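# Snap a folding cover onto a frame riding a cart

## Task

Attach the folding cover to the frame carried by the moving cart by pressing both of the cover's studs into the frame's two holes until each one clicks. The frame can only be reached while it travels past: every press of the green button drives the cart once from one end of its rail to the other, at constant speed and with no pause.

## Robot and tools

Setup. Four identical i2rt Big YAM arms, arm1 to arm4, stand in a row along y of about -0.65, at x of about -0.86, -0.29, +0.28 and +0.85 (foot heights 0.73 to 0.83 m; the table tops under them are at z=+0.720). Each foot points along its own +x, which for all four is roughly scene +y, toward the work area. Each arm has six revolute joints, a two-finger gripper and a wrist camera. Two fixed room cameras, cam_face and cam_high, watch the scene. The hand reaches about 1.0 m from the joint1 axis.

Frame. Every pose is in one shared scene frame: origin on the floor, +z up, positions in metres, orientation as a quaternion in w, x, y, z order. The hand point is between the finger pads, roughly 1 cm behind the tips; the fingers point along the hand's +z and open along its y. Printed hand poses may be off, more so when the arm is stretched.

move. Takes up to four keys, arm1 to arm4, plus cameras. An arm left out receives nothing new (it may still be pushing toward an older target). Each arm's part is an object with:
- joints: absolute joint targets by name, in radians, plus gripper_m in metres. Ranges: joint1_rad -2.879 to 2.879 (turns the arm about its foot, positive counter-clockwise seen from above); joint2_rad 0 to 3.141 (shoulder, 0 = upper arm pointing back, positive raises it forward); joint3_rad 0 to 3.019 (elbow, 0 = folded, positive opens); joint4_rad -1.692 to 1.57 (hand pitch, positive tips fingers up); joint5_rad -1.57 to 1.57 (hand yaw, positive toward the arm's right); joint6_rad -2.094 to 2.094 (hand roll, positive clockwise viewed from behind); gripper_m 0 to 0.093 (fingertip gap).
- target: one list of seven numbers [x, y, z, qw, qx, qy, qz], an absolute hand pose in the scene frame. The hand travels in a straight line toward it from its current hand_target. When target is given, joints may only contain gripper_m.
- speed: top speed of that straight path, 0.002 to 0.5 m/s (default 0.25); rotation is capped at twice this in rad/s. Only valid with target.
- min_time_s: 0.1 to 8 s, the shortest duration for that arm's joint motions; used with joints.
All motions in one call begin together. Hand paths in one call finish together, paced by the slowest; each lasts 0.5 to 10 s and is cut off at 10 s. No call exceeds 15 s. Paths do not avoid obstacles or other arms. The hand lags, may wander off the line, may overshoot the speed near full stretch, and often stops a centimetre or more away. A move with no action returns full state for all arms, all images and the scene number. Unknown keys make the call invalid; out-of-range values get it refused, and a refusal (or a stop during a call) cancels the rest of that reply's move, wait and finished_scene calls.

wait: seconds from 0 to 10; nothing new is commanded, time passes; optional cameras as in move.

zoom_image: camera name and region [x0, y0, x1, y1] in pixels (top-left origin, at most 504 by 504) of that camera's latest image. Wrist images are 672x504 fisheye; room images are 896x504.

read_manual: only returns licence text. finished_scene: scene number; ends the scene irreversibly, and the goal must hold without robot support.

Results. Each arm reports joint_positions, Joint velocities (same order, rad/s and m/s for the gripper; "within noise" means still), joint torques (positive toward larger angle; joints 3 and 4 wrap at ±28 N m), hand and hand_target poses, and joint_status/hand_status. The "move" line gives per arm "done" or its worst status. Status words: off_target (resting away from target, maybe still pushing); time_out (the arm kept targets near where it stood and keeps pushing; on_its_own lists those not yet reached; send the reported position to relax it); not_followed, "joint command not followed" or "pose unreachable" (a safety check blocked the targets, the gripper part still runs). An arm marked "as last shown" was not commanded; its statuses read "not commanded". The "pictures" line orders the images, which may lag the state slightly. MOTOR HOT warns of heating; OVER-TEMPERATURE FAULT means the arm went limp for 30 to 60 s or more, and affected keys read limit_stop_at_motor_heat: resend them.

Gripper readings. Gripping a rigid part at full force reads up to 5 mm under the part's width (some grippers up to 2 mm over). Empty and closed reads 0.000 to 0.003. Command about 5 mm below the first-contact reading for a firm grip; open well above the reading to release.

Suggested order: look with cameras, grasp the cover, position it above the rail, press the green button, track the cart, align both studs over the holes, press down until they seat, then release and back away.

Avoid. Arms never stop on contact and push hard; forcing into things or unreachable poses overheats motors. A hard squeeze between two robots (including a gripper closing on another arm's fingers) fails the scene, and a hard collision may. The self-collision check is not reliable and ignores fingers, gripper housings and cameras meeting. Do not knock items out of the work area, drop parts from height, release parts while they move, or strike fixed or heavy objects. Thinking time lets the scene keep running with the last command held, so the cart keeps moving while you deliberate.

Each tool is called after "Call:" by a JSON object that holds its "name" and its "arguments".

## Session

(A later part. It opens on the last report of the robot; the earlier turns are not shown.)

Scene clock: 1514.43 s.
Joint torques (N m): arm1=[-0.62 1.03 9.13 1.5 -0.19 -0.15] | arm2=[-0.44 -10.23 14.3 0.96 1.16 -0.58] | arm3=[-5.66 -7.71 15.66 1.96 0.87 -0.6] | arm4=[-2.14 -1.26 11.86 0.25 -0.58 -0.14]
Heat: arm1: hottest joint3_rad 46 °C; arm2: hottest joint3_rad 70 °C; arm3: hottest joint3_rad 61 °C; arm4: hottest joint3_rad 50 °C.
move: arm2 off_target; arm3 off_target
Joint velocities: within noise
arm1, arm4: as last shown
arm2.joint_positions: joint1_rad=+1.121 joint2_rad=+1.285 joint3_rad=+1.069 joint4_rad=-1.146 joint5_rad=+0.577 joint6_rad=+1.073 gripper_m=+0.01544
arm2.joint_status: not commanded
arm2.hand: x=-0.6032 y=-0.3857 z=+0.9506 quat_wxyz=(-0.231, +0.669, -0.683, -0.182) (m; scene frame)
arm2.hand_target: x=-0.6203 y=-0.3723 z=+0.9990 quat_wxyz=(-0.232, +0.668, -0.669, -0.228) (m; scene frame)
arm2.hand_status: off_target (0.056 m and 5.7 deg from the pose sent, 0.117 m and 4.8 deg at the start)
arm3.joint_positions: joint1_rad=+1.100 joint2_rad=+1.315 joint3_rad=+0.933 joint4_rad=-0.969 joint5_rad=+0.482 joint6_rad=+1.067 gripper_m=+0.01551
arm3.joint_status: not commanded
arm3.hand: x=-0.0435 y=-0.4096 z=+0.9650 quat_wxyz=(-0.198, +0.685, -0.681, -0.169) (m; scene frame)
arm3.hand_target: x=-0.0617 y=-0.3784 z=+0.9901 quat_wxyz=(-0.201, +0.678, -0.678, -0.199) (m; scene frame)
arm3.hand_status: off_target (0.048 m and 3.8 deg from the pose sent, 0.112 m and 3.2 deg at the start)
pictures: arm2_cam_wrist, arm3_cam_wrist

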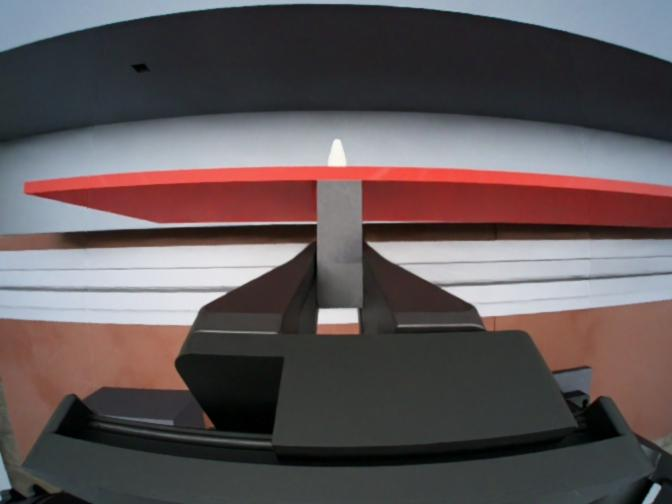

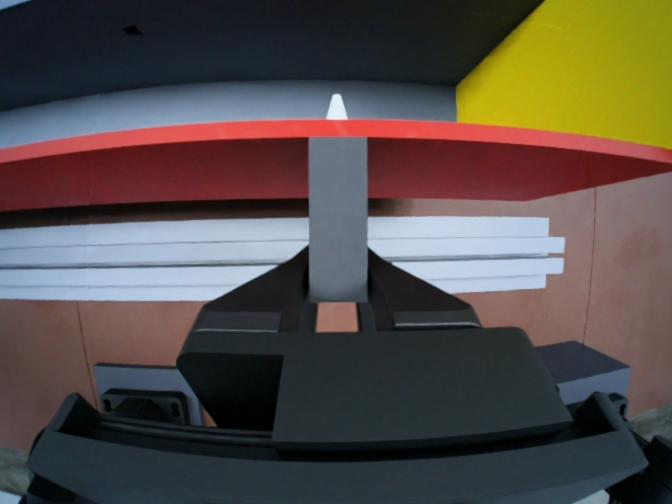

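Call:
{"name": "move", "arguments": {"arm2": {"target":[-0.622,-0.40,1.0,-0.2302,0.6686,-0.6686,-0.2302],"speed":0.06}, "arm3": {"target":[-0.062,-0.415,0.990,-0.2008,0.678,-0.678,-0.2008],"speed":0.06}}}

Call:
{"name": "wait", "arguments": {"seconds": 6, "cameras": ["arm2_cam_wrist","arm3_cam_wrist"]}}

Scene clock: 1523.53 s.
Joint torques (N m): arm1=[-0.73 0.21 9.07 1.52 -0.17 -0.14] | arm2=[-0.09 -12.1 12.16 -0.09 1.79 -0.23] | arm3=[-1.08 -12.04 11.49 0.38 1.15 0.18] | arm4=[-2.14 -1.32 11.88 0.27 -0.59 -0.13]
Heat: arm1: hottest joint3_rad 46 °C; arm2: hottest joint3_rad 70 °C; arm3: hottest joint3_rad 59 °C; arm4: hottest joint3_rad 50 °C.
move: arm2 off_target; arm3 off_target
Joint velocities: within noise
arm1, arm4: as last shown
arm2.joint_positions: joint1_rad=+1.183 joint2_rad=+1.288 joint3_rad=+1.074 joint4_rad=-1.167 joint5_rad=+0.580 joint6_rad=+1.117 gripper_m=+0.01544
arm2.joint_status: not commanded
arm2.hand: x=-0.6156 y=-0.4063 z=+0.9511 quat_wxyz=(-0.226, +0.676, -0.676, -0.187) (m; scene frame)
arm2.hand_target: x=-0.6205 y=-0.4007 z=+0.9983 quat_wxyz=(-0.231, +0.668, -0.669, -0.230) (m; scene frame)
arm2.hand_status: off_target (0.050 m and 5.2 deg from the pose sent, 0.055 m and 5.7 deg at the start)
arm3.joint_positions: joint1_rad=+1.140 joint2_rad=+1.334 joint3_rad=+0.947 joint4_rad=-0.974 joint5_rad=+0.500 joint6_rad=+1.090 gripper_m=+0.01551
arm3.joint_status: not commanded
arm3.hand: x=-0.0556 y=-0.4185 z=+0.9648 quat_wxyz=(-0.202, +0.689, -0.674, -0.173) (m; scene frame)
arm3.hand_target: x=-0.0618 y=-0.4149 z=+0.9892 quat_wxyz=(-0.201, +0.678, -0.678, -0.200) (m; scene frame)
arm3.hand_status: off_target (0.026 m and 3.5 deg from the pose sent, 0.032 m and 3.8 deg at the start)
pictures: none

Scene clock: 1529.53 s.
Joint torques (N m): arm1=[-0.67 0.15 9.22 1.5 -0.15 -0.1] | arm2=[-0.09 -12.16 12.16 -0.09 1.79 -0.23] | arm3=[-1.08 -12.16 11.49 0.35 1.15 0.17] | arm4=[-2.2 -1.26 11.85 0.29 -0.59 -0.14]
Heat: arm1: hottest joint3_rad 46 °C; arm2: hottest joint3_rad 70 °C; arm3: hottest joint3_rad 58 °C; arm4: hottest joint3_rad 50 °C.
Joint velocities: within noise
arm1.joint_positions: joint1_rad=+0.334 joint2_rad=+0.358 joint3_rad=+1.012 joint4_rad=-1.190 joint5_rad=+0.003 joint6_rad=+0.011 gripper_m=+0.09010
arm1.joint_status: not commanded
arm1.hand: x=-0.9367 y=-0.4599 z=+1.2235 quat_wxyz=(-0.281, +0.714, -0.501, -0.401) (m; scene frame)
arm1.hand_target: x=-0.9378 y=-0.4629 z=+1.2172 quat_wxyz=(-0.278, +0.722, -0.495, -0.396) (m; scene frame)
arm1.hand_status: not commanded
arm2.joint_positions: joint1_rad=+1.183 joint2_rad=+1.288 joint3_rad=+1.074 joint4_rad=-1.167 joint5_rad=+0.580 joint6_rad=+1.117 gripper_m=+0.01544
arm2.joint_status: not commanded
arm2.hand: x=-0.6156 y=-0.4063 z=+0.9511 quat_wxyz=(-0.226, +0.676, -0.676, -0.187) (m; scene frame)
arm2.hand_target: x=-0.6205 y=-0.4007 z=+0.9983 quat_wxyz=(-0.231, +0.668, -0.669, -0.230) (m; scene frame)
arm2.hand_status: off_target (0.050 m and 5.2 deg from the pose sent, 0.055 m and 5.7 deg at the start)
arm3.joint_positions: joint1_rad=+1.140 joint2_rad=+1.334 joint3_rad=+0.947 joint4_rad=-0.974 joint5_rad=+0.500 joint6_rad=+1.090 gripper_m=+0.01551
arm3.joint_status: not commanded
arm3.hand: x=-0.0556 y=-0.4185 z=+0.9648 quat_wxyz=(-0.202, +0.689, -0.674, -0.173) (m; scene frame)
arm3.hand_target: x=-0.0618 y=-0.4148 z=+0.9892 quat_wxyz=(-0.201, +0.678, -0.678, -0.200) (m; scene frame)
arm3.hand_status: off_target (0.026 m and 3.5 deg from the pose sent, 0.032 m and 3.8 deg at the start)
arm4.joint_positions: joint1_rad=-0.997 joint2_rad=+0.858 joint3_rad=+0.203 joint4_rad=-0.644 joint5_rad=-0.523 joint6_rad=-0.957 gripper_m=+0.00042
arm4.joint_status: not commanded
arm4.hand: x=+0.9749 y=-0.4790 z=+0.8365 quat_wxyz=(-0.183, +0.672, -0.684, -0.217) (m; scene frame)
arm4.hand_target: x=+0.9931 y=-0.4694 z=+0.8564 quat_wxyz=(-0.208, +0.676, -0.674, -0.211) (m; scene frame)
arm4.hand_status: not commanded
wait: 6.00 s; at rest by 0.27 s
pictures: arm2_cam_wrist, arm3_cam_wrist

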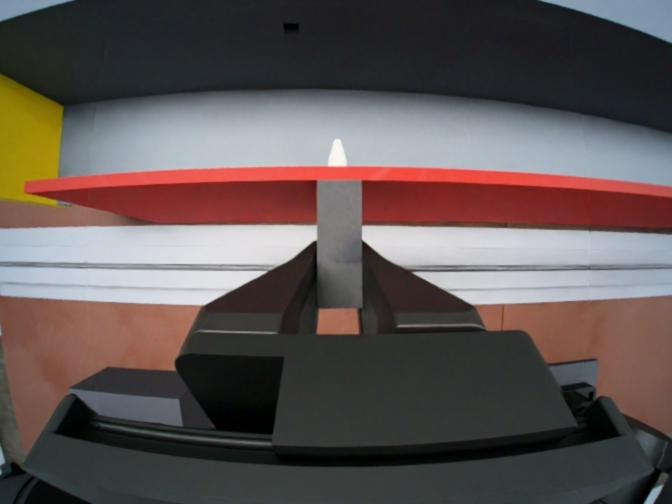

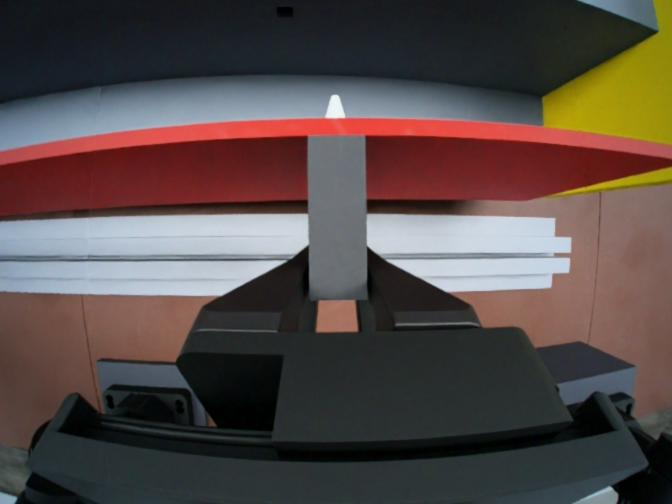

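Call:
{"name": "move", "arguments": {"arm2": {"target":[-0.570,-0.36,0.992,-0.2302,0.6686,-0.6686,-0.2302],"speed":0.011}, "arm3": {"target":[-0.010,-0.365,0.982,-0.2008,0.678,-0.678,-0.2008],"speed":0.011}, "cameras": ["arm2_cam_wrist","arm3_cam_wrist"]}}

Scene clock: 1542.67 s.
Joint torques (N m): arm1=[0.56 0.44 9.17 1.63 -0.13 -0.11] | arm2=[-1.38 -11.4 10.17 1.63 1.31 -0.37] | arm3=[-3.19 -10.93 10.43 1.46 0.6 -0.1] | arm4=[-2.2 -1.44 11.85 0.25 -0.58 -0.14]
Heat: arm1: hottest joint3_rad 46 °C; arm2: hottest joint3_rad 67 °C; arm3: hottest joint3_rad 56 °C; arm4: hottest joint3_rad 50 °C.
move: arm2 off_target; arm3 off_target
Joint velocities: within noise
arm1, arm4: as last shown
arm2.joint_positions: joint1_rad=+1.033 joint2_rad=+1.197 joint3_rad=+1.005 joint4_rad=-1.092 joint5_rad=+0.536 joint6_rad=+0.941 gripper_m=+0.01544
arm2.joint_status: not commanded
arm2.hand: x=-0.5699 y=-0.3710 z=+0.9540 quat_wxyz=(-0.222, +0.678, -0.675, -0.187) (m; scene frame)
arm2.hand_target: x=-0.5695 y=-0.3615 z=+0.9914 quat_wxyz=(-0.229, +0.668, -0.670, -0.230) (m; scene frame)
arm2.hand_status: off_target (0.040 m and 5.2 deg from the pose sent, 0.077 m and 5.2 deg at the start)
arm3.joint_positions: joint1_rad=+0.970 joint2_rad=+1.262 joint3_rad=+0.875 joint4_rad=-0.879 joint5_rad=+0.451 joint6_rad=+0.902 gripper_m=+0.01551
arm3.joint_status: not commanded
arm3.hand: x=-0.0103 y=-0.3747 z=+0.9644 quat_wxyz=(-0.198, +0.690, -0.673, -0.177) (m; scene frame)
arm3.hand_target: x=-0.0108 y=-0.3651 z=+0.9826 quat_wxyz=(-0.200, +0.680, -0.676, -0.202) (m; scene frame)
arm3.hand_status: off_target (0.020 m and 3.1 deg from the pose sent, 0.072 m and 3.5 deg at the start)
pictures: arm2_cam_wrist, arm3_cam_wrist

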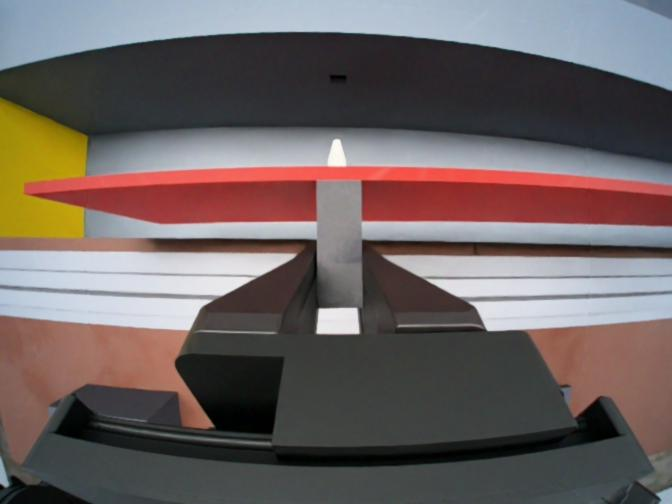

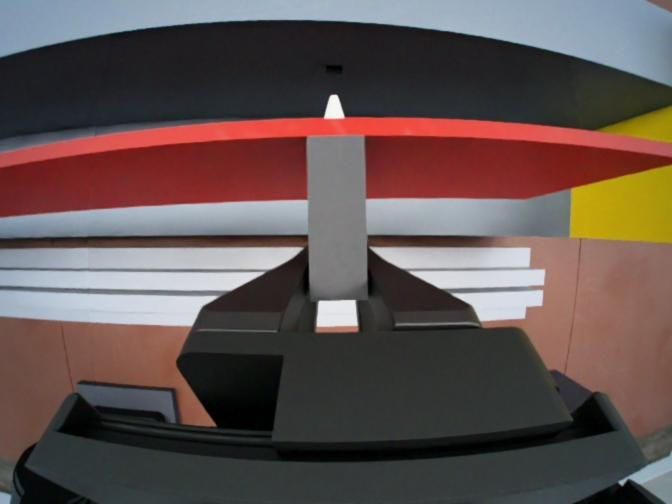

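Call:
{"name": "move", "arguments": {"arm2": {"target":[-0.494,-0.340,0.970,-0.2302,0.6686,-0.6686,-0.2302],"speed":0.017}, "arm3": {"target":[0.066,-0.345,0.95,-0.2008,0.678,-0.678,-0.2008],"speed":0.017}, "cameras": ["arm2_cam_wrist","arm3_cam_wrist"]}}

Scene clock: 1553.83 s.
Joint torques (N m): arm1=[0.32 0.79 9.06 1.61 -0.16 -0.17] | arm2=[-1.44 -9 10.54 2.19 1.29 -0.43] | arm3=[-3.25 -8.64 10.26 1.66 0.58 -0.07] | arm4=[-2.08 -1.32 11.88 0.28 -0.59 -0.14]
Heat: arm1: hottest joint3_rad 46 °C; arm2: hottest joint3_rad 64 °C; arm3: hottest joint3_rad 54 °C; arm4: hottest joint3_rad 50 °C.
move: arm2 off_target; arm3 off_target
Joint velocities: within noise
arm1, arm4: as last shown
arm2.joint_positions: joint1_rad=+0.833 joint2_rad=+1.044 joint3_rad=+0.836 joint4_rad=-0.982 joint5_rad=+0.450 joint6_rad=+0.738 gripper_m=+0.01544
arm2.joint_status: not commanded
arm2.hand: x=-0.4930 y=-0.3540 z=+0.9316 quat_wxyz=(-0.211, +0.678, -0.679, -0.185) (m; scene frame)
arm2.hand_target: x=-0.4937 y=-0.3417 z=+0.9693 quat_wxyz=(-0.229, +0.668, -0.670, -0.229) (m; scene frame)
arm2.hand_status: off_target (0.041 m and 5.8 deg from the pose sent, 0.084 m and 5.2 deg at the start)
arm3.joint_positions: joint1_rad=+0.773 joint2_rad=+1.151 joint3_rad=+0.691 joint4_rad=-0.727 joint5_rad=+0.373 joint6_rad=+0.707 gripper_m=+0.01551
arm3.joint_status: not commanded
arm3.hand: x=+0.0660 y=-0.3567 z=+0.9329 quat_wxyz=(-0.192, +0.689, -0.676, -0.176) (m; scene frame)
arm3.hand_target: x=+0.0657 y=-0.3460 z=+0.9492 quat_wxyz=(-0.200, +0.678, -0.678, -0.200) (m; scene frame)
arm3.hand_status: off_target (0.021 m and 3.3 deg from the pose sent, 0.083 m and 3.1 deg at the start)
pictures: arm2_cam_wrist, arm3_cam_wrist

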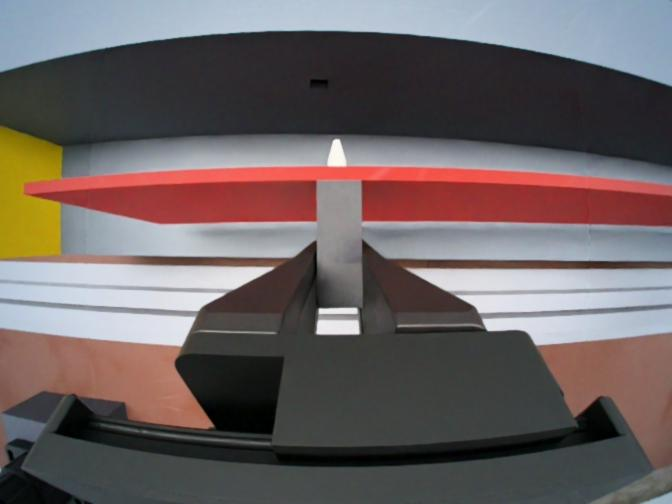

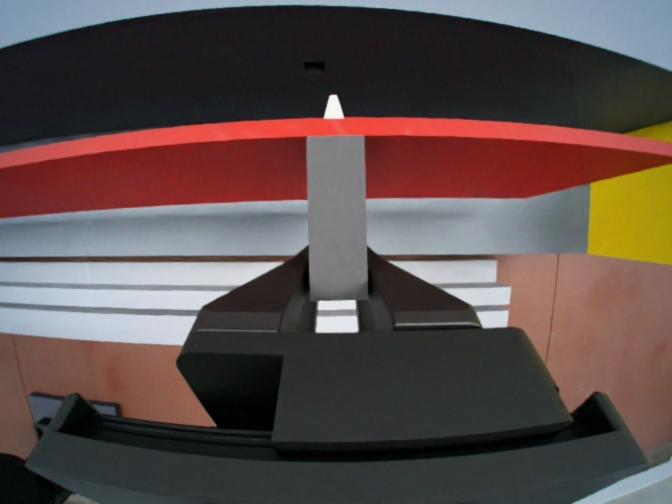

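Call:
{"name": "move", "arguments": {"arm2": {"target":[-0.434,-0.333,0.970,-0.2302,0.6686,-0.6686,-0.2302],"speed":0.015}, "arm3": {"target":[0.126,-0.338,0.935,-0.2008,0.678,-0.678,-0.2008],"speed":0.015}, "cameras": ["arm2_cam_wrist","arm3_cam_wrist","cam_face"]}}

Call:
{"name": "zoom_image", "arguments": {"camera": "cam_face", "region": [330, 180, 750, 320]}}

Scene clock: 1568.67 s.
Joint torques (N m): arm1=[-0.03 0.56 9.28 1.51 -0.21 -0.16] | arm2=[-1.32 -7.65 11.04 2.61 1.18 -0.48] | arm3=[-3.31 -6.95 10.18 1.83 0.68 -0.09] | arm4=[-2.08 -1.32 11.86 0.25 -0.58 -0.14]
Heat: arm1: hottest joint3_rad 46 °C; arm2: hottest joint3_rad 61 °C; arm3: hottest joint3_rad 54 °C; arm4: hottest joint3_rad 50 °C.
move: arm2 off_target; arm3 off_target
Joint velocities: within noise
arm1, arm4: as last shown
arm2.joint_positions: joint1_rad=+0.658 joint2_rad=+0.921 joint3_rad=+0.761 joint4_rad=-0.963 joint5_rad=+0.359 joint6_rad=+0.572 gripper_m=+0.01544
arm2.joint_status: not commanded
arm2.hand: x=-0.4362 y=-0.3499 z=+0.9303 quat_wxyz=(-0.201, +0.678, -0.682, -0.186) (m; scene frame)
arm2.hand_target: x=-0.4361 y=-0.3360 z=+0.9699 quat_wxyz=(-0.229, +0.670, -0.668, -0.231) (m; scene frame)
arm2.hand_status: off_target (0.043 m and 6.4 deg from the pose sent, 0.073 m and 5.8 deg at the start)
arm3.joint_positions: joint1_rad=+0.595 joint2_rad=+1.056 joint3_rad=+0.583 joint4_rad=-0.650 joint5_rad=+0.289 joint6_rad=+0.541 gripper_m=+0.01551
arm3.joint_status: not commanded
arm3.hand: x=+0.1231 y=-0.3491 z=+0.9209 quat_wxyz=(-0.186, +0.688, -0.678, -0.182) (m; scene frame)
arm3.hand_target: x=+0.1253 y=-0.3379 z=+0.9356 quat_wxyz=(-0.200, +0.677, -0.679, -0.202) (m; scene frame)
arm3.hand_status: off_target (0.018 m and 3.0 deg from the pose sent, 0.063 m and 3.3 deg at the start)
pictures: arm2_cam_wrist, arm3_cam_wrist, cam_face

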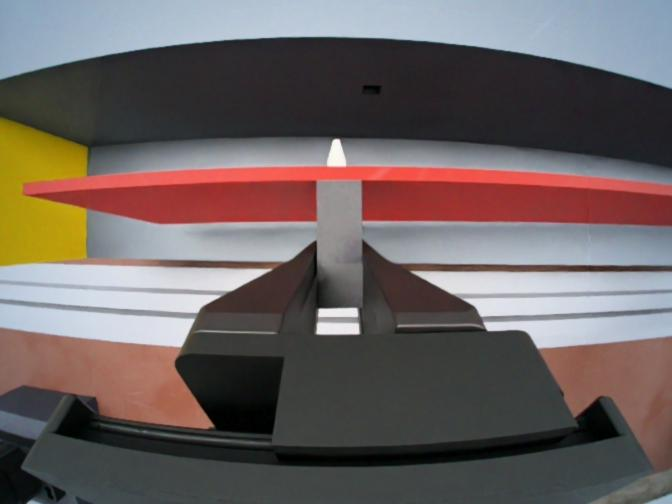

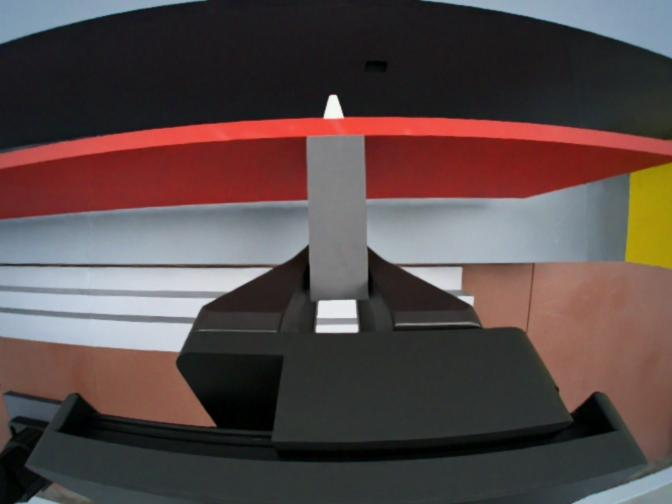

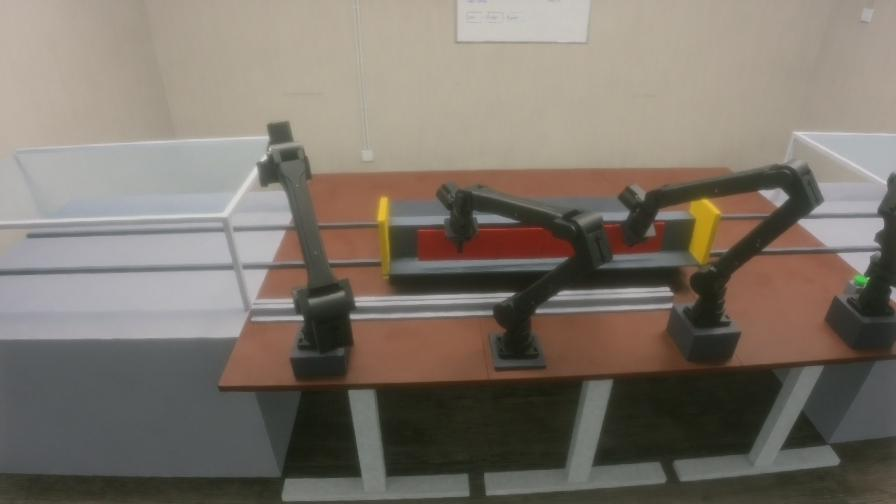

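Scaled by 1.200.

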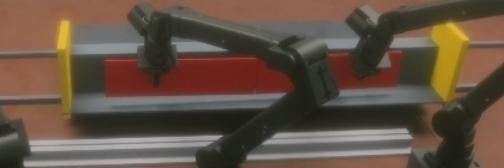

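Call:
{"name": "move", "arguments": {"arm2": {"target":[-0.329,-0.315,0.968,-0.2302,0.6686,-0.6686,-0.2302],"speed":0.02}, "arm3": {"target":[0.231,-0.320,0.935,-0.2008,0.678,-0.678,-0.2008],"speed":0.02}, "cameras": ["arm2_cam_wrist","arm3_cam_wrist"]}}

Scene clock: 1582.67 s.
Joint torques (N m): arm1=[-0.44 0.73 9.09 1.5 -0.16 -0.1] | arm2=[-1.96 -6.71 11.32 3.64 0.57 -0.38] | arm3=[-3.19 -6.12 11.19 2.39 0.04 0.03] | arm4=[-2.14 -1.2 11.89 0.29 -0.58 -0.13]
Heat: arm1: hottest joint3_rad 46 °C; arm2: hottest joint3_rad 62 °C; arm3: hottest joint3_rad 53 °C; arm4: hottest joint3_rad 50 °C.
move: arm2 off_target; arm3 off_target
Joint velocities: within noise
arm1, arm4: as last shown
arm2.joint_positions: joint1_rad=+0.218 joint2_rad=+0.818 joint3_rad=+0.701 joint4_rad=-0.934 joint5_rad=+0.120 joint6_rad=+0.192 gripper_m=+0.01544
arm2.joint_status: not commanded
arm2.hand: x=-0.3325 y=-0.3347 z=+0.9247 quat_wxyz=(-0.181, +0.679, -0.688, -0.183) (m; scene frame)
arm2.hand_target: x=-0.3295 y=-0.3175 z=+0.9683 quat_wxyz=(-0.229, +0.668, -0.670, -0.230) (m; scene frame)
arm2.hand_status: off_target (0.048 m and 8.2 deg from the pose sent, 0.119 m and 6.4 deg at the start)
arm3.joint_positions: joint1_rad=+0.183 joint2_rad=+0.967 joint3_rad=+0.507 joint4_rad=-0.619 joint5_rad=+0.088 joint6_rad=+0.173 gripper_m=+0.01551
arm3.joint_status: not commanded
arm3.hand: x=+0.2287 y=-0.3362 z=+0.9127 quat_wxyz=(-0.176, +0.690, -0.681, -0.172) (m; scene frame)
arm3.hand_target: x=+0.2303 y=-0.3210 z=+0.9345 quat_wxyz=(-0.199, +0.678, -0.679, -0.201) (m; scene frame)
arm3.hand_status: off_target (0.028 m and 4.6 deg from the pose sent, 0.113 m and 3.0 deg at the start)
pictures: arm2_cam_wrist, arm3_cam_wrist

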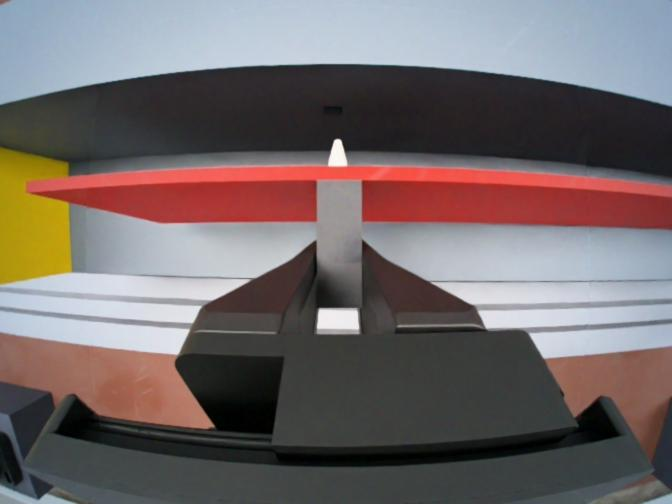

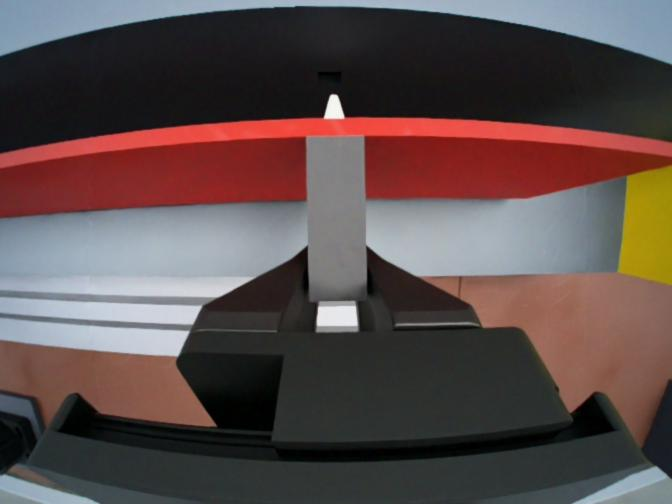

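Call:
{"name": "move", "arguments": {"arm2": {"target":[-0.283,-0.298,0.968,-0.2302,0.6686,-0.6686,-0.2302],"speed":0.011}, "arm3": {"target":[0.275,-0.303,0.935,-0.2008,0.678,-0.678,-0.2008],"speed":0.011}, "cameras": ["arm2_cam_wrist","arm3_cam_wrist"]}}

Scene clock: 1592.13 s.
Joint torques (N m): arm1=[-0.56 0.62 9.1 1.55 -0.18 -0.12] | arm2=[-1.73 -5.3 12.62 3.92 0.16 -0.32] | arm3=[-2.61 -4.78 12.93 2.43 -0.31 0.12] | arm4=[-2.02 -1.38 11.86 0.25 -0.59 -0.14]
Heat: arm1: hottest joint3_rad 46 °C; arm2: hottest joint3_rad 62 °C; arm3: hottest joint3_rad 53 °C; arm4: hottest joint3_rad 50 °C.
move: arm2 off_target; arm3 off_target
Joint velocities: within noise
arm1, arm4: as last shown
arm2.joint_positions: joint1_rad=+0.014 joint2_rad=+0.826 joint3_rad=+0.698 joint4_rad=-0.906 joint5_rad=+0.002 joint6_rad=+0.023 gripper_m=+0.01543
arm2.joint_status: not commanded
arm2.hand: x=-0.2890 y=-0.3259 z=+0.9226 quat_wxyz=(-0.177, +0.677, -0.689, -0.191) (m; scene frame)
arm2.hand_target: x=-0.2837 y=-0.3018 z=+0.9682 quat_wxyz=(-0.230, +0.668, -0.669, -0.230) (m; scene frame)
arm2.hand_status: off_target (0.054 m and 8.0 deg from the pose sent, 0.075 m and 8.2 deg at the start)
arm3.joint_positions: joint1_rad=-0.001 joint2_rad=+0.985 joint3_rad=+0.507 joint4_rad=-0.592 joint5_rad=+0.003 joint6_rad=+0.009 gripper_m=+0.01551
arm3.joint_status: not commanded
arm3.hand: x=+0.2730 y=-0.3271 z=+0.9103 quat_wxyz=(-0.178, +0.691, -0.680, -0.171) (m; scene frame)
arm3.hand_target: x=+0.2755 y=-0.3045 z=+0.9354 quat_wxyz=(-0.202, +0.677, -0.679, -0.199) (m; scene frame)
arm3.hand_status: off_target (0.035 m and 4.5 deg from the pose sent, 0.061 m and 4.6 deg at the start)
pictures: arm2_cam_wrist, arm3_cam_wrist

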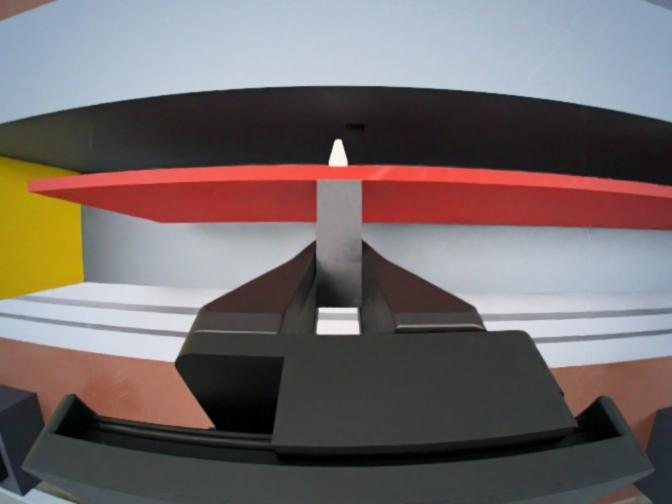

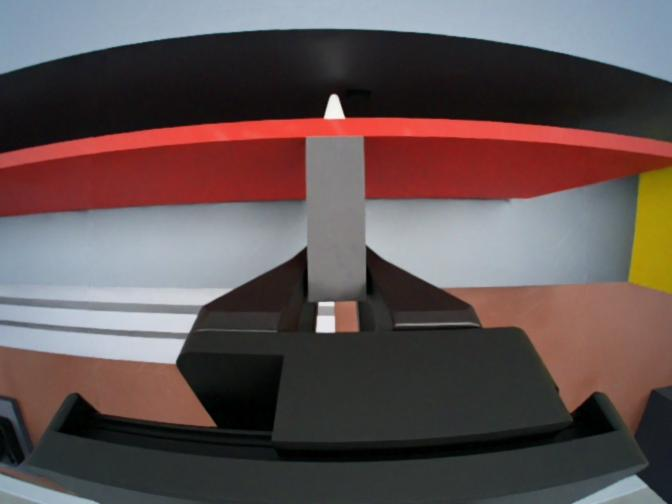

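Call:
{"name": "move", "arguments": {"arm2": {"target":[-0.220,-0.300,0.968,-0.2302,0.6686,-0.6686,-0.2302],"speed":0.015}, "arm3": {"target":[0.342,-0.305,0.932,-0.2008,0.678,-0.678,-0.2008],"speed":0.015}, "cameras": ["arm2_cam_wrist","arm3_cam_wrist"]}}

Call:
{"name": "zoom_image", "arguments": {"camera": "arm3_cam_wrist", "region": [240, 20, 440, 160]}}

Call:
{"name": "zoom_image", "arguments": {"camera": "arm2_cam_wrist", "region": [240, 60, 440, 200]}}

Scene clock: 1604.90 s.
Joint torques (N m): arm1=[0.21 0.38 9.11 1.83 -0.2 -0.1] | arm2=[-1.67 -5.19 13.68 3.58 -0.42 -0.15] | arm3=[-2.32 -5.13 13.45 2.33 -0.96 0.2] | arm4=[-2.2 -1.2 11.85 0.28 -0.58 -0.13]
Heat: arm1: hottest joint3_rad 46 °C; arm2: hottest joint3_rad 64 °C; arm3: hottest joint3_rad 53 °C; arm4: hottest joint3_rad 50 °C.
move: arm2 off_target; arm3 off_target
Joint velocities: within noise
arm1, arm4: as last shown
arm2.joint_positions: joint1_rad=-0.247 joint2_rad=+0.843 joint3_rad=+0.698 joint4_rad=-0.906 joint5_rad=-0.141 joint6_rad=-0.196 gripper_m=+0.01543
arm2.joint_status: not commanded
arm2.hand: x=-0.2302 y=-0.3298 z=+0.9183 quat_wxyz=(-0.173, +0.675, -0.690, -0.195) (m; scene frame)
arm2.hand_target: x=-0.2208 y=-0.3043 z=+0.9684 quat_wxyz=(-0.231, +0.668, -0.670, -0.229) (m; scene frame)
arm2.hand_status: off_target (0.059 m and 8.2 deg from the pose sent, 0.087 m and 8.0 deg at the start)
arm3.joint_positions: joint1_rad=-0.261 joint2_rad=+1.018 joint3_rad=+0.507 joint4_rad=-0.586 joint5_rad=-0.132 joint6_rad=-0.217 gripper_m=+0.01551
arm3.joint_status: not commanded
arm3.hand: x=+0.3342 y=-0.3317 z=+0.9034 quat_wxyz=(-0.169, +0.691, -0.681, -0.173) (m; scene frame)
arm3.hand_target: x=+0.3405 y=-0.3067 z=+0.9326 quat_wxyz=(-0.199, +0.678, -0.678, -0.202) (m; scene frame)
arm3.hand_status: off_target (0.040 m and 5.1 deg from the pose sent, 0.076 m and 4.5 deg at the start)
pictures: arm2_cam_wrist, arm3_cam_wrist

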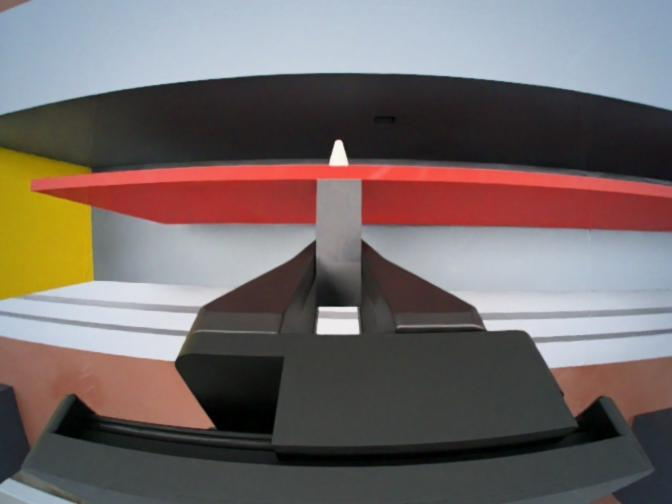

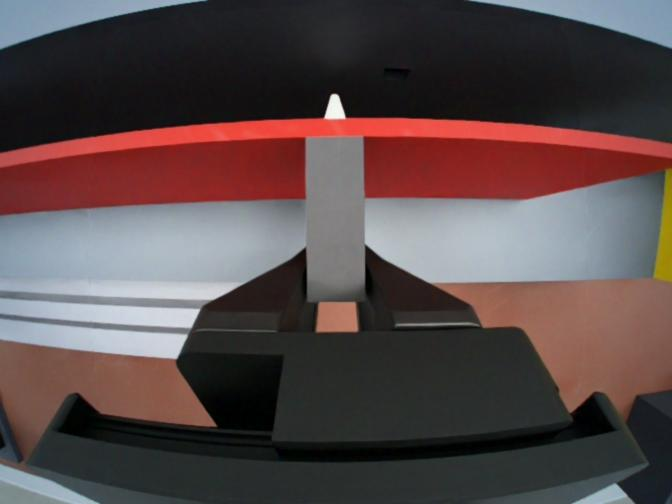

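Scaled by 2.520 from the camera's 672x504 image, which has a finer 960x720 frame.

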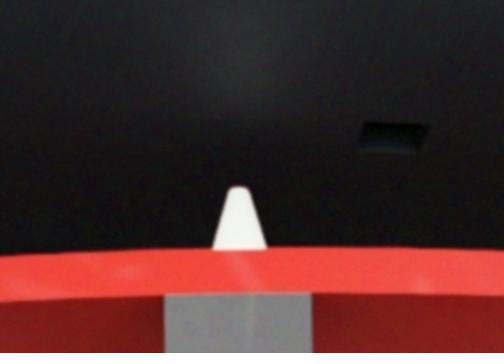

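Scaled by 2.520 from the camera's 672x504 image, which has a finer 960x720 frame.

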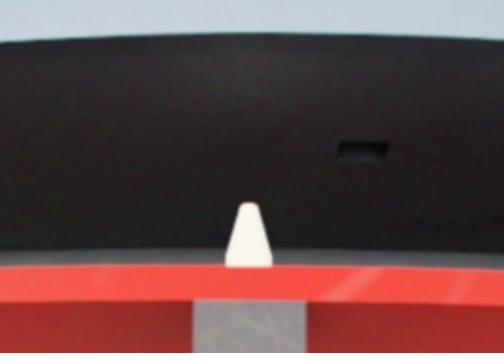

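Call:
{"name": "move", "arguments": {"arm2": {"target":[-0.138,-0.298,0.970,-0.2302,0.6686,-0.6686,-0.2302],"speed":0.025}, "arm3": {"target":[0.430,-0.302,0.940,-0.2008,0.678,-0.678,-0.2008],"speed":0.025}, "cameras": ["arm2_cam_wrist","arm3_cam_wrist"]}}

Scene clock: 1619.67 s.
Joint torques (N m): arm1=[-0.62 0.21 9.2 1.54 -0.18 -0.15] | arm2=[-1.2 -5.95 14.45 2.88 -1.07 -0.11] | arm3=[-2.49 -6.3 15.94 0.87 -1.58 0.3] | arm4=[-2.14 -1.44 11.89 0.29 -0.58 -0.12]
Heat: arm1: hottest joint3_rad 46 °C; arm2: hottest joint3_rad 66 °C; arm3: hottest joint3_rad 55 °C; arm4: hottest joint3_rad 50 °C.
move: arm2 off_target; arm3 off_target
Joint velocities: within noise
arm1, arm4: as last shown
arm2.joint_positions: joint1_rad=-0.543 joint2_rad=+0.953 joint3_rad=+0.760 joint4_rad=-0.906 joint5_rad=-0.302 joint6_rad=-0.448 gripper_m=+0.01543
arm2.joint_status: not commanded
arm2.hand: x=-0.1528 y=-0.3281 z=+0.9187 quat_wxyz=(-0.171, +0.671, -0.692, -0.206) (m; scene frame)
arm2.hand_target: x=-0.1380 y=-0.3031 z=+0.9702 quat_wxyz=(-0.231, +0.668, -0.669, -0.229) (m; scene frame)
arm2.hand_status: off_target (0.061 m and 7.7 deg from the pose sent, 0.110 m and 8.2 deg at the start)
arm3.joint_positions: joint1_rad=-0.551 joint2_rad=+1.134 joint3_rad=+0.573 joint4_rad=-0.587 joint5_rad=-0.267 joint6_rad=-0.477 gripper_m=+0.01551
arm3.joint_status: not commanded
arm3.hand: x=+0.4140 y=-0.3327 z=+0.9005 quat_wxyz=(-0.167, +0.689, -0.682, -0.178) (m; scene frame)
arm3.hand_target: x=+0.4281 y=-0.3041 z=+0.9401 quat_wxyz=(-0.200, +0.678, -0.678, -0.203) (m; scene frame)
arm3.hand_status: off_target (0.053 m and 4.9 deg from the pose sent, 0.107 m and 5.1 deg at the start)
pictures: arm2_cam_wrist, arm3_cam_wrist

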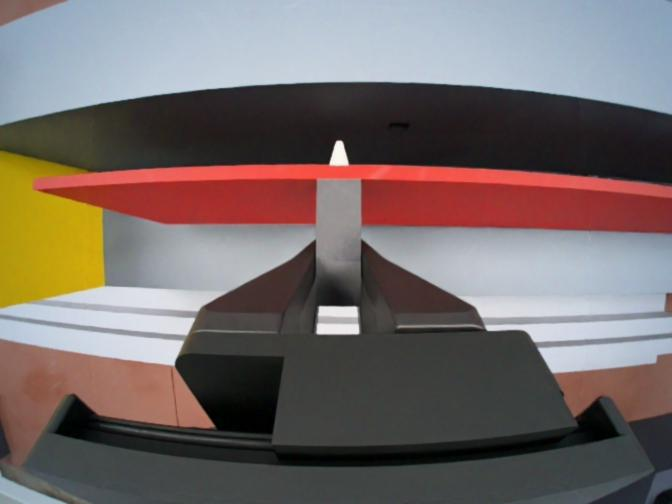

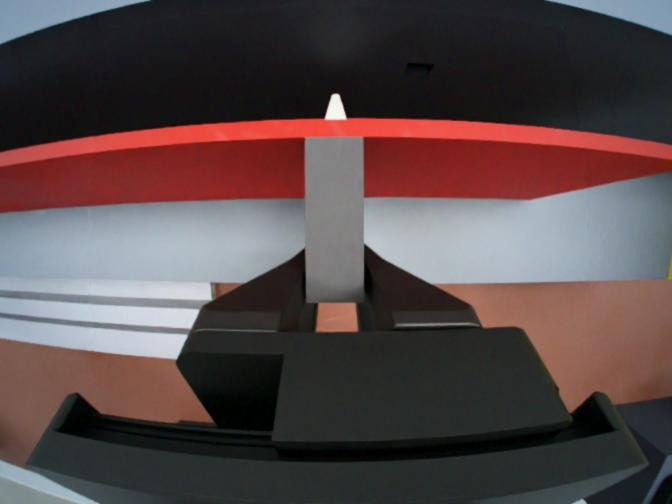

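Call:
{"name": "move", "arguments": {"arm2": {"target":[-0.057,-0.300,0.972,-0.2302,0.6686,-0.6686,-0.2302],"speed":0.03}, "arm3": {"target":[0.510,-0.300,0.945,-0.2008,0.678,-0.678,-0.2008],"speed":0.03}, "cameras": ["arm2_cam_wrist","arm3_cam_wrist"]}}

Call:
{"name": "move", "arguments": {"arm2": {"target":[-0.027,-0.288,0.972,-0.2302,0.6686,-0.6686,-0.2302],"speed":0.0075}, "arm3": {"target":[0.540,-0.283,0.945,-0.2008,0.678,-0.678,-0.2008],"speed":0.0075}, "cameras": ["arm2_cam_wrist","arm3_cam_wrist"]}}

Scene clock: 1629.13 s.
Joint torques (N m): arm1=[-0.15 0.5 9.07 1.39 -0.15 -0.08] | arm2=[-1.49 -7.71 14.06 1.52 -1.33 -0.14] | arm3=[-2.43 -8.88 15.46 0.47 -1.8 0.29] | arm4=[-2.08 -1.32 11.89 0.28 -0.59 -0.12]
Heat: arm1: hottest joint3_rad 46 °C; arm2: hottest joint3_rad 66 °C; arm3: hottest joint3_rad 57 °C; arm4: hottest joint3_rad 50 °C.
move: arm2 off_target; arm3 off_target
Joint velocities: within noise
arm1.joint_positions: joint1_rad=+0.334 joint2_rad=+0.358 joint3_rad=+1.012 joint4_rad=-1.190 joint5_rad=+0.003 joint6_rad=+0.011 gripper_m=+0.09010
arm1.joint_status: not commanded
arm1.hand: x=-0.9367 y=-0.4599 z=+1.2235 quat_wxyz=(-0.281, +0.714, -0.501, -0.401) (m; scene frame)
arm1.hand_target: x=-0.9378 y=-0.4629 z=+1.2172 quat_wxyz=(-0.278, +0.722, -0.495, -0.396) (m; scene frame)
arm1.hand_status: not commanded
arm2.joint_positions: joint1_rad=-0.744 joint2_rad=+1.107 joint3_rad=+0.875 joint4_rad=-0.906 joint5_rad=-0.412 joint6_rad=-0.629 gripper_m=+0.01543
arm2.joint_status: not commanded
arm2.hand: x=-0.0771 y=-0.3190 z=+0.9264 quat_wxyz=(-0.181, +0.667, -0.688, -0.220) (m; scene frame)
arm2.hand_target: x=-0.0617 y=-0.3011 z=+0.9721 quat_wxyz=(-0.229, +0.669, -0.668, -0.232) (m; scene frame)
arm2.hand_status: off_target (0.053 m and 6.1 deg from the pose sent, 0.113 m and 7.7 deg at the start)
arm3.joint_positions: joint1_rad=-0.747 joint2_rad=+1.286 joint3_rad=+0.711 joint4_rad=-0.624 joint5_rad=-0.351 joint6_rad=-0.663 gripper_m=+0.01551
arm3.joint_status: not commanded
arm3.hand: x=+0.4911 y=-0.3247 z=+0.9071 quat_wxyz=(-0.169, +0.688, -0.682, -0.182) (m; scene frame)
arm3.hand_target: x=+0.5080 y=-0.3010 z=+0.9453 quat_wxyz=(-0.202, +0.679, -0.677, -0.202) (m; scene frame)
arm3.hand_status: off_target (0.049 m and 4.3 deg from the pose sent, 0.111 m and 4.9 deg at the start)
arm4.joint_positions: joint1_rad=-0.997 joint2_rad=+0.858 joint3_rad=+0.203 joint4_rad=-0.644 joint5_rad=-0.523 joint6_rad=-0.957 gripper_m=+0.00042
arm4.joint_status: not commanded
arm4.hand: x=+0.9749 y=-0.4790 z=+0.8365 quat_wxyz=(-0.183, +0.672, -0.684, -0.217) (m; scene frame)
arm4.hand_target: x=+0.9931 y=-0.4694 z=+0.8564 quat_wxyz=(-0.208, +0.676, -0.674, -0.211) (m; scene frame)
arm4.hand_status: not commanded
pictures: arm2_cam_wrist, arm3_cam_wrist

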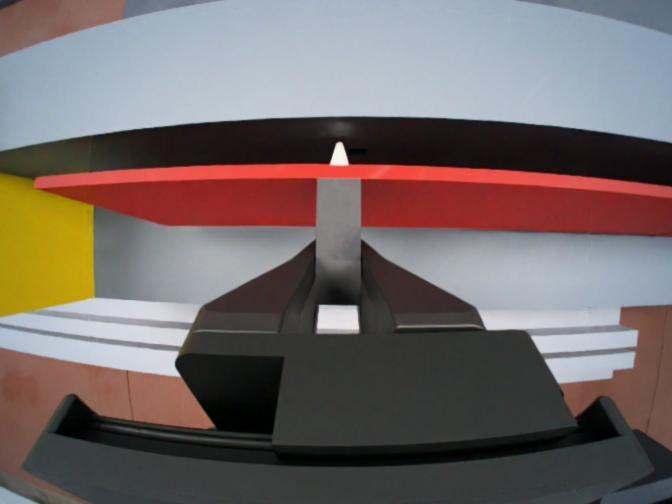

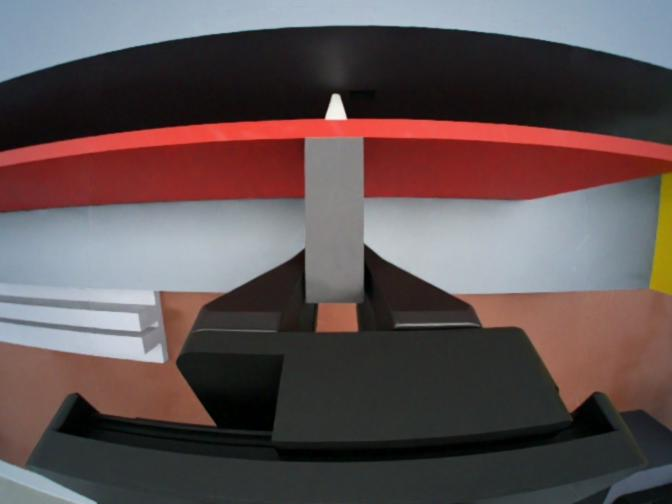

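Scene clock: 1634.63 s.
Joint torques (N m): arm1=[-0.32 -0.38 9.09 1.73 -0.2 -0.16] | arm2=[-1.79 -8.29 14.58 2.07 -1.37 -0.06] | arm3=[-0.67 -9.64 16.5 1.05 -2.07 0.56] | arm4=[-2.2 -1.32 11.85 0.24 -0.59 -0.14]
Heat: arm1: hottest joint3_rad 46 °C; arm2: hottest joint3_rad 66 °C; arm3: hottest joint3_rad 58 °C; arm4: hottest joint3_rad 50 °C.
move: arm2 off_target; arm3 off_target
Joint velocities: within noise
arm1, arm4: as last shown
arm2.joint_positions: joint1_rad=-0.802 joint2_rad=+1.183 joint3_rad=+0.933 joint4_rad=-0.919 joint5_rad=-0.429 joint6_rad=-0.685 gripper_m=+0.01543
arm2.joint_status: not commanded
arm2.hand: x=-0.0459 y=-0.3160 z=+0.9246 quat_wxyz=(-0.178, +0.666, -0.691, -0.217) (m; scene frame)
arm2.hand_target: x=-0.0274 y=-0.2929 z=+0.9721 quat_wxyz=(-0.232, +0.669, -0.668, -0.229) (m; scene frame)
arm2.hand_status: off_target (0.058 m and 6.7 deg from the pose sent, 0.075 m and 6.1 deg at the start)
arm3.joint_positions: joint1_rad=-0.805 joint2_rad=+1.363 joint3_rad=+0.778 joint4_rad=-0.648 joint5_rad=-0.357 joint6_rad=-0.717 gripper_m=+0.01551
arm3.joint_status: not commanded
arm3.hand: x=+0.5233 y=-0.3228 z=+0.9042 quat_wxyz=(-0.163, +0.686, -0.687, -0.176) (m; scene frame)
arm3.hand_target: x=+0.5407 y=-0.2885 z=+0.9459 quat_wxyz=(-0.202, +0.676, -0.680, -0.201) (m; scene frame)
arm3.hand_status: off_target (0.059 m and 5.4 deg from the pose sent, 0.075 m and 4.3 deg at the start)
pictures: arm2_cam_wrist, arm3_cam_wrist

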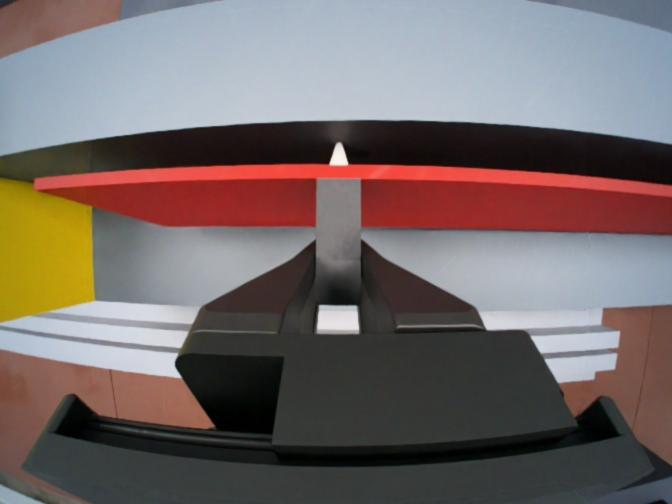

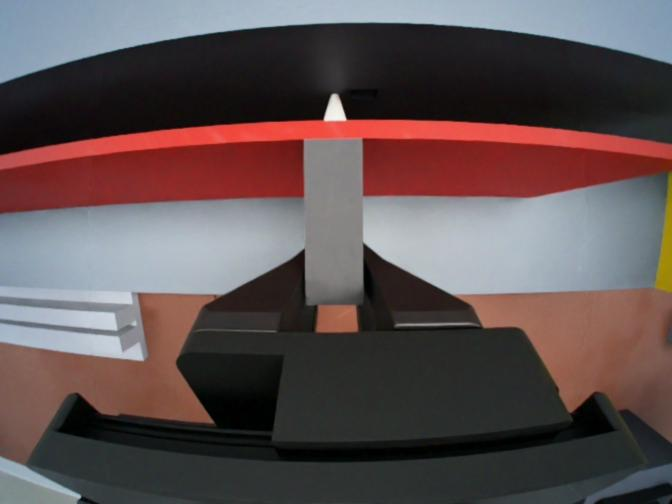

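Call:
{"name": "move", "arguments": {"arm2": {"target":[0.022,-0.292,0.966,-0.2302,0.6686,-0.6686,-0.2302],"speed":0.022}, "arm3": {"target":[0.590,-0.290,0.948,-0.2008,0.678,-0.678,-0.2008],"speed":0.022}, "cameras": ["arm2_cam_wrist","arm3_cam_wrist"]}}

Call:
{"name": "move", "arguments": {"arm2": {"target":[0.052,-0.265,0.964,-0.2302,0.6686,-0.6686,-0.2302],"speed":0.0095}, "arm3": {"target":[0.620,-0.262,0.948,-0.2008,0.678,-0.678,-0.2008],"speed":0.0095}, "cameras": ["arm2_cam_wrist","arm3_cam_wrist"]}}

Scene clock: 1645.13 s.
Joint torques (N m): arm1=[-0.21 0.91 9.07 1.5 -0.19 -0.15] | arm2=[-1.55 -9.23 14.26 1.72 -1.59 -0.05] | arm3=[-0.5 -11.75 16.35 0.54 -2.5 0.49] | arm4=[-2.14 -1.38 11.86 0.29 -0.57 -0.13]
Heat: arm1: hottest joint3_rad 45 °C; arm2: hottest joint3_rad 68 °C; arm3: hottest joint3_rad 60 °C; arm4: hottest joint3_rad 50 °C.
move: arm2 off_target; arm3 off_target
Joint velocities: within noise
arm1, arm4: as last shown
arm2.joint_positions: joint1_rad=-0.890 joint2_rad=+1.285 joint3_rad=+1.008 joint4_rad=-0.931 joint5_rad=-0.468 joint6_rad=-0.774 gripper_m=+0.01543
arm2.joint_status: not commanded
arm2.hand: x=-0.0011 y=-0.3170 z=+0.9199 quat_wxyz=(-0.179, +0.666, -0.690, -0.220) (m; scene frame)
arm2.hand_target: x=+0.0194 y=-0.2958 z=+0.9656 quat_wxyz=(-0.230, +0.668, -0.669, -0.230) (m; scene frame)
arm2.hand_status: off_target (0.057 m and 6.5 deg from the pose sent, 0.083 m and 6.7 deg at the start)
arm3.joint_positions: joint1_rad=-0.891 joint2_rad=+1.456 joint3_rad=+0.873 joint4_rad=-0.688 joint5_rad=-0.388 joint6_rad=-0.815 gripper_m=+0.01551
arm3.joint_status: not commanded
arm3.hand: x=+0.5683 y=-0.3237 z=+0.9038 quat_wxyz=(-0.161, +0.690, -0.683, -0.177) (m; scene frame)
arm3.hand_target: x=+0.5871 y=-0.2933 z=+0.9478 quat_wxyz=(-0.200, +0.679, -0.677, -0.201) (m; scene frame)
arm3.hand_status: off_target (0.060 m and 5.5 deg from the pose sent, 0.086 m and 5.4 deg at the start)
pictures: arm2_cam_wrist, arm3_cam_wrist

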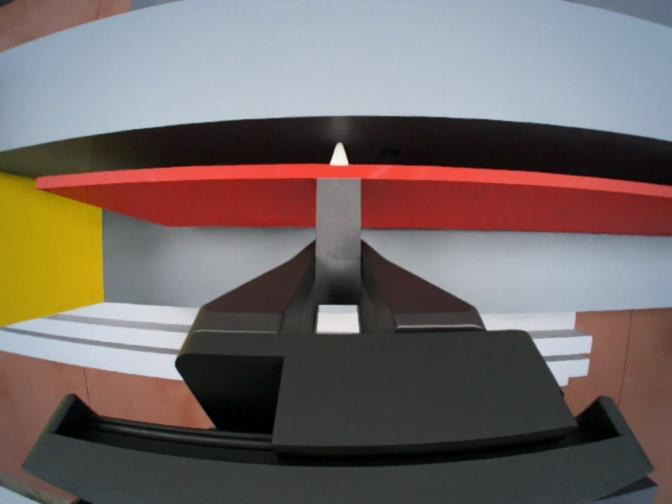

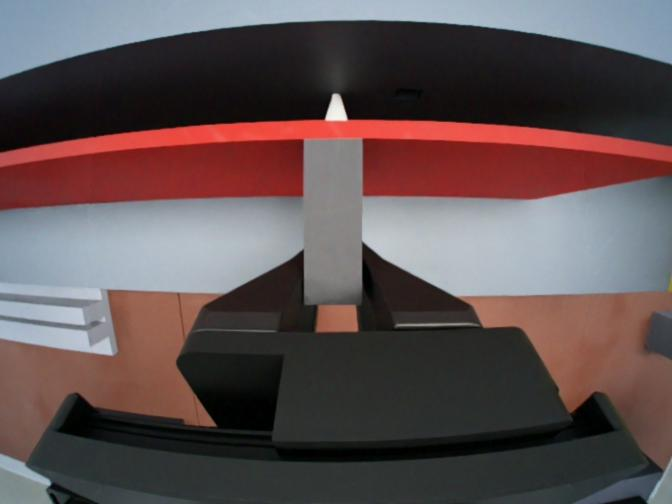

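Scene clock: 1650.47 s.
Joint torques (N m): arm1=[0.15 0.21 9.16 1.55 -0.17 -0.17] | arm2=[1.38 -7.53 15.76 3.3 -1.81 0.32] | arm3=[2.84 -10.46 18.25 1.72 -2.61 0.9] | arm4=[-2.2 -1.26 11.89 0.28 -0.59 -0.14]
Heat: arm1: hottest joint3_rad 45 °C; arm2: hottest joint3_rad 68 °C; arm3: hottest joint3_rad 60 °C; arm4: hottest joint3_rad 50 °C.
move: arm2 off_target; arm3 off_target
Joint velocities: within noise
arm1, arm4: as last shown
arm2.joint_positions: joint1_rad=-0.928 joint2_rad=+1.351 joint3_rad=+1.080 joint4_rad=-0.957 joint5_rad=-0.464 joint6_rad=-0.811 gripper_m=+0.01543
arm2.joint_status: not commanded
arm2.hand: x=+0.0291 y=-0.3156 z=+0.9219 quat_wxyz=(-0.177, +0.665, -0.694, -0.212) (m; scene frame)
arm2.hand_target: x=+0.0466 y=-0.2712 z=+0.9659 quat_wxyz=(-0.231, +0.669, -0.667, -0.231) (m; scene frame)
arm2.hand_status: off_target (0.070 m and 7.1 deg from the pose sent, 0.086 m and 6.5 deg at the start)
arm3.joint_positions: joint1_rad=-0.933 joint2_rad=+1.521 joint3_rad=+0.956 joint4_rad=-0.736 joint5_rad=-0.388 joint6_rad=-0.850 gripper_m=+0.01557
arm3.joint_status: not commanded
arm3.hand: x=+0.5990 y=-0.3225 z=+0.9058 quat_wxyz=(-0.154, +0.687, -0.689, -0.172) (m; scene frame)
arm3.hand_target: x=+0.6149 y=-0.2685 z=+0.9504 quat_wxyz=(-0.201, +0.679, -0.676, -0.202) (m; scene frame)
arm3.hand_status: off_target (0.077 m and 6.5 deg from the pose sent, 0.092 m and 5.5 deg at the start)
pictures: arm2_cam_wrist, arm3_cam_wrist

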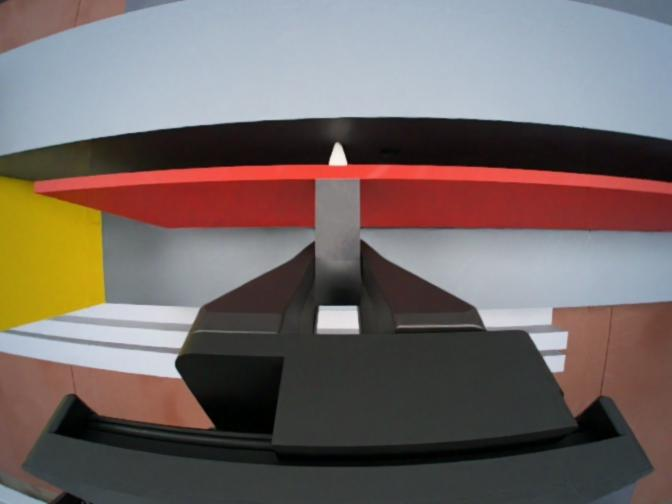

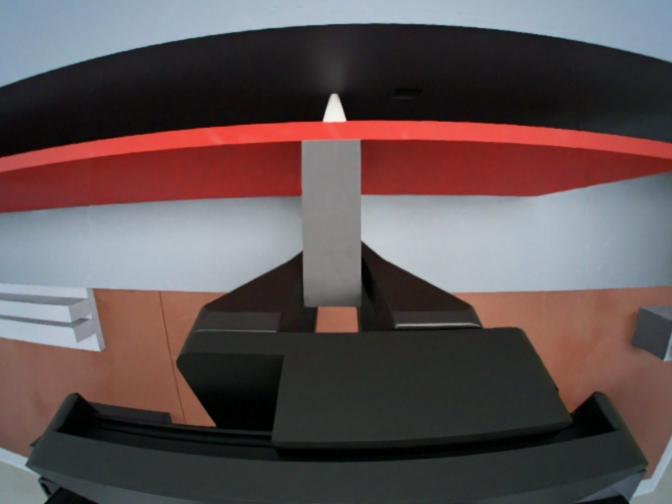

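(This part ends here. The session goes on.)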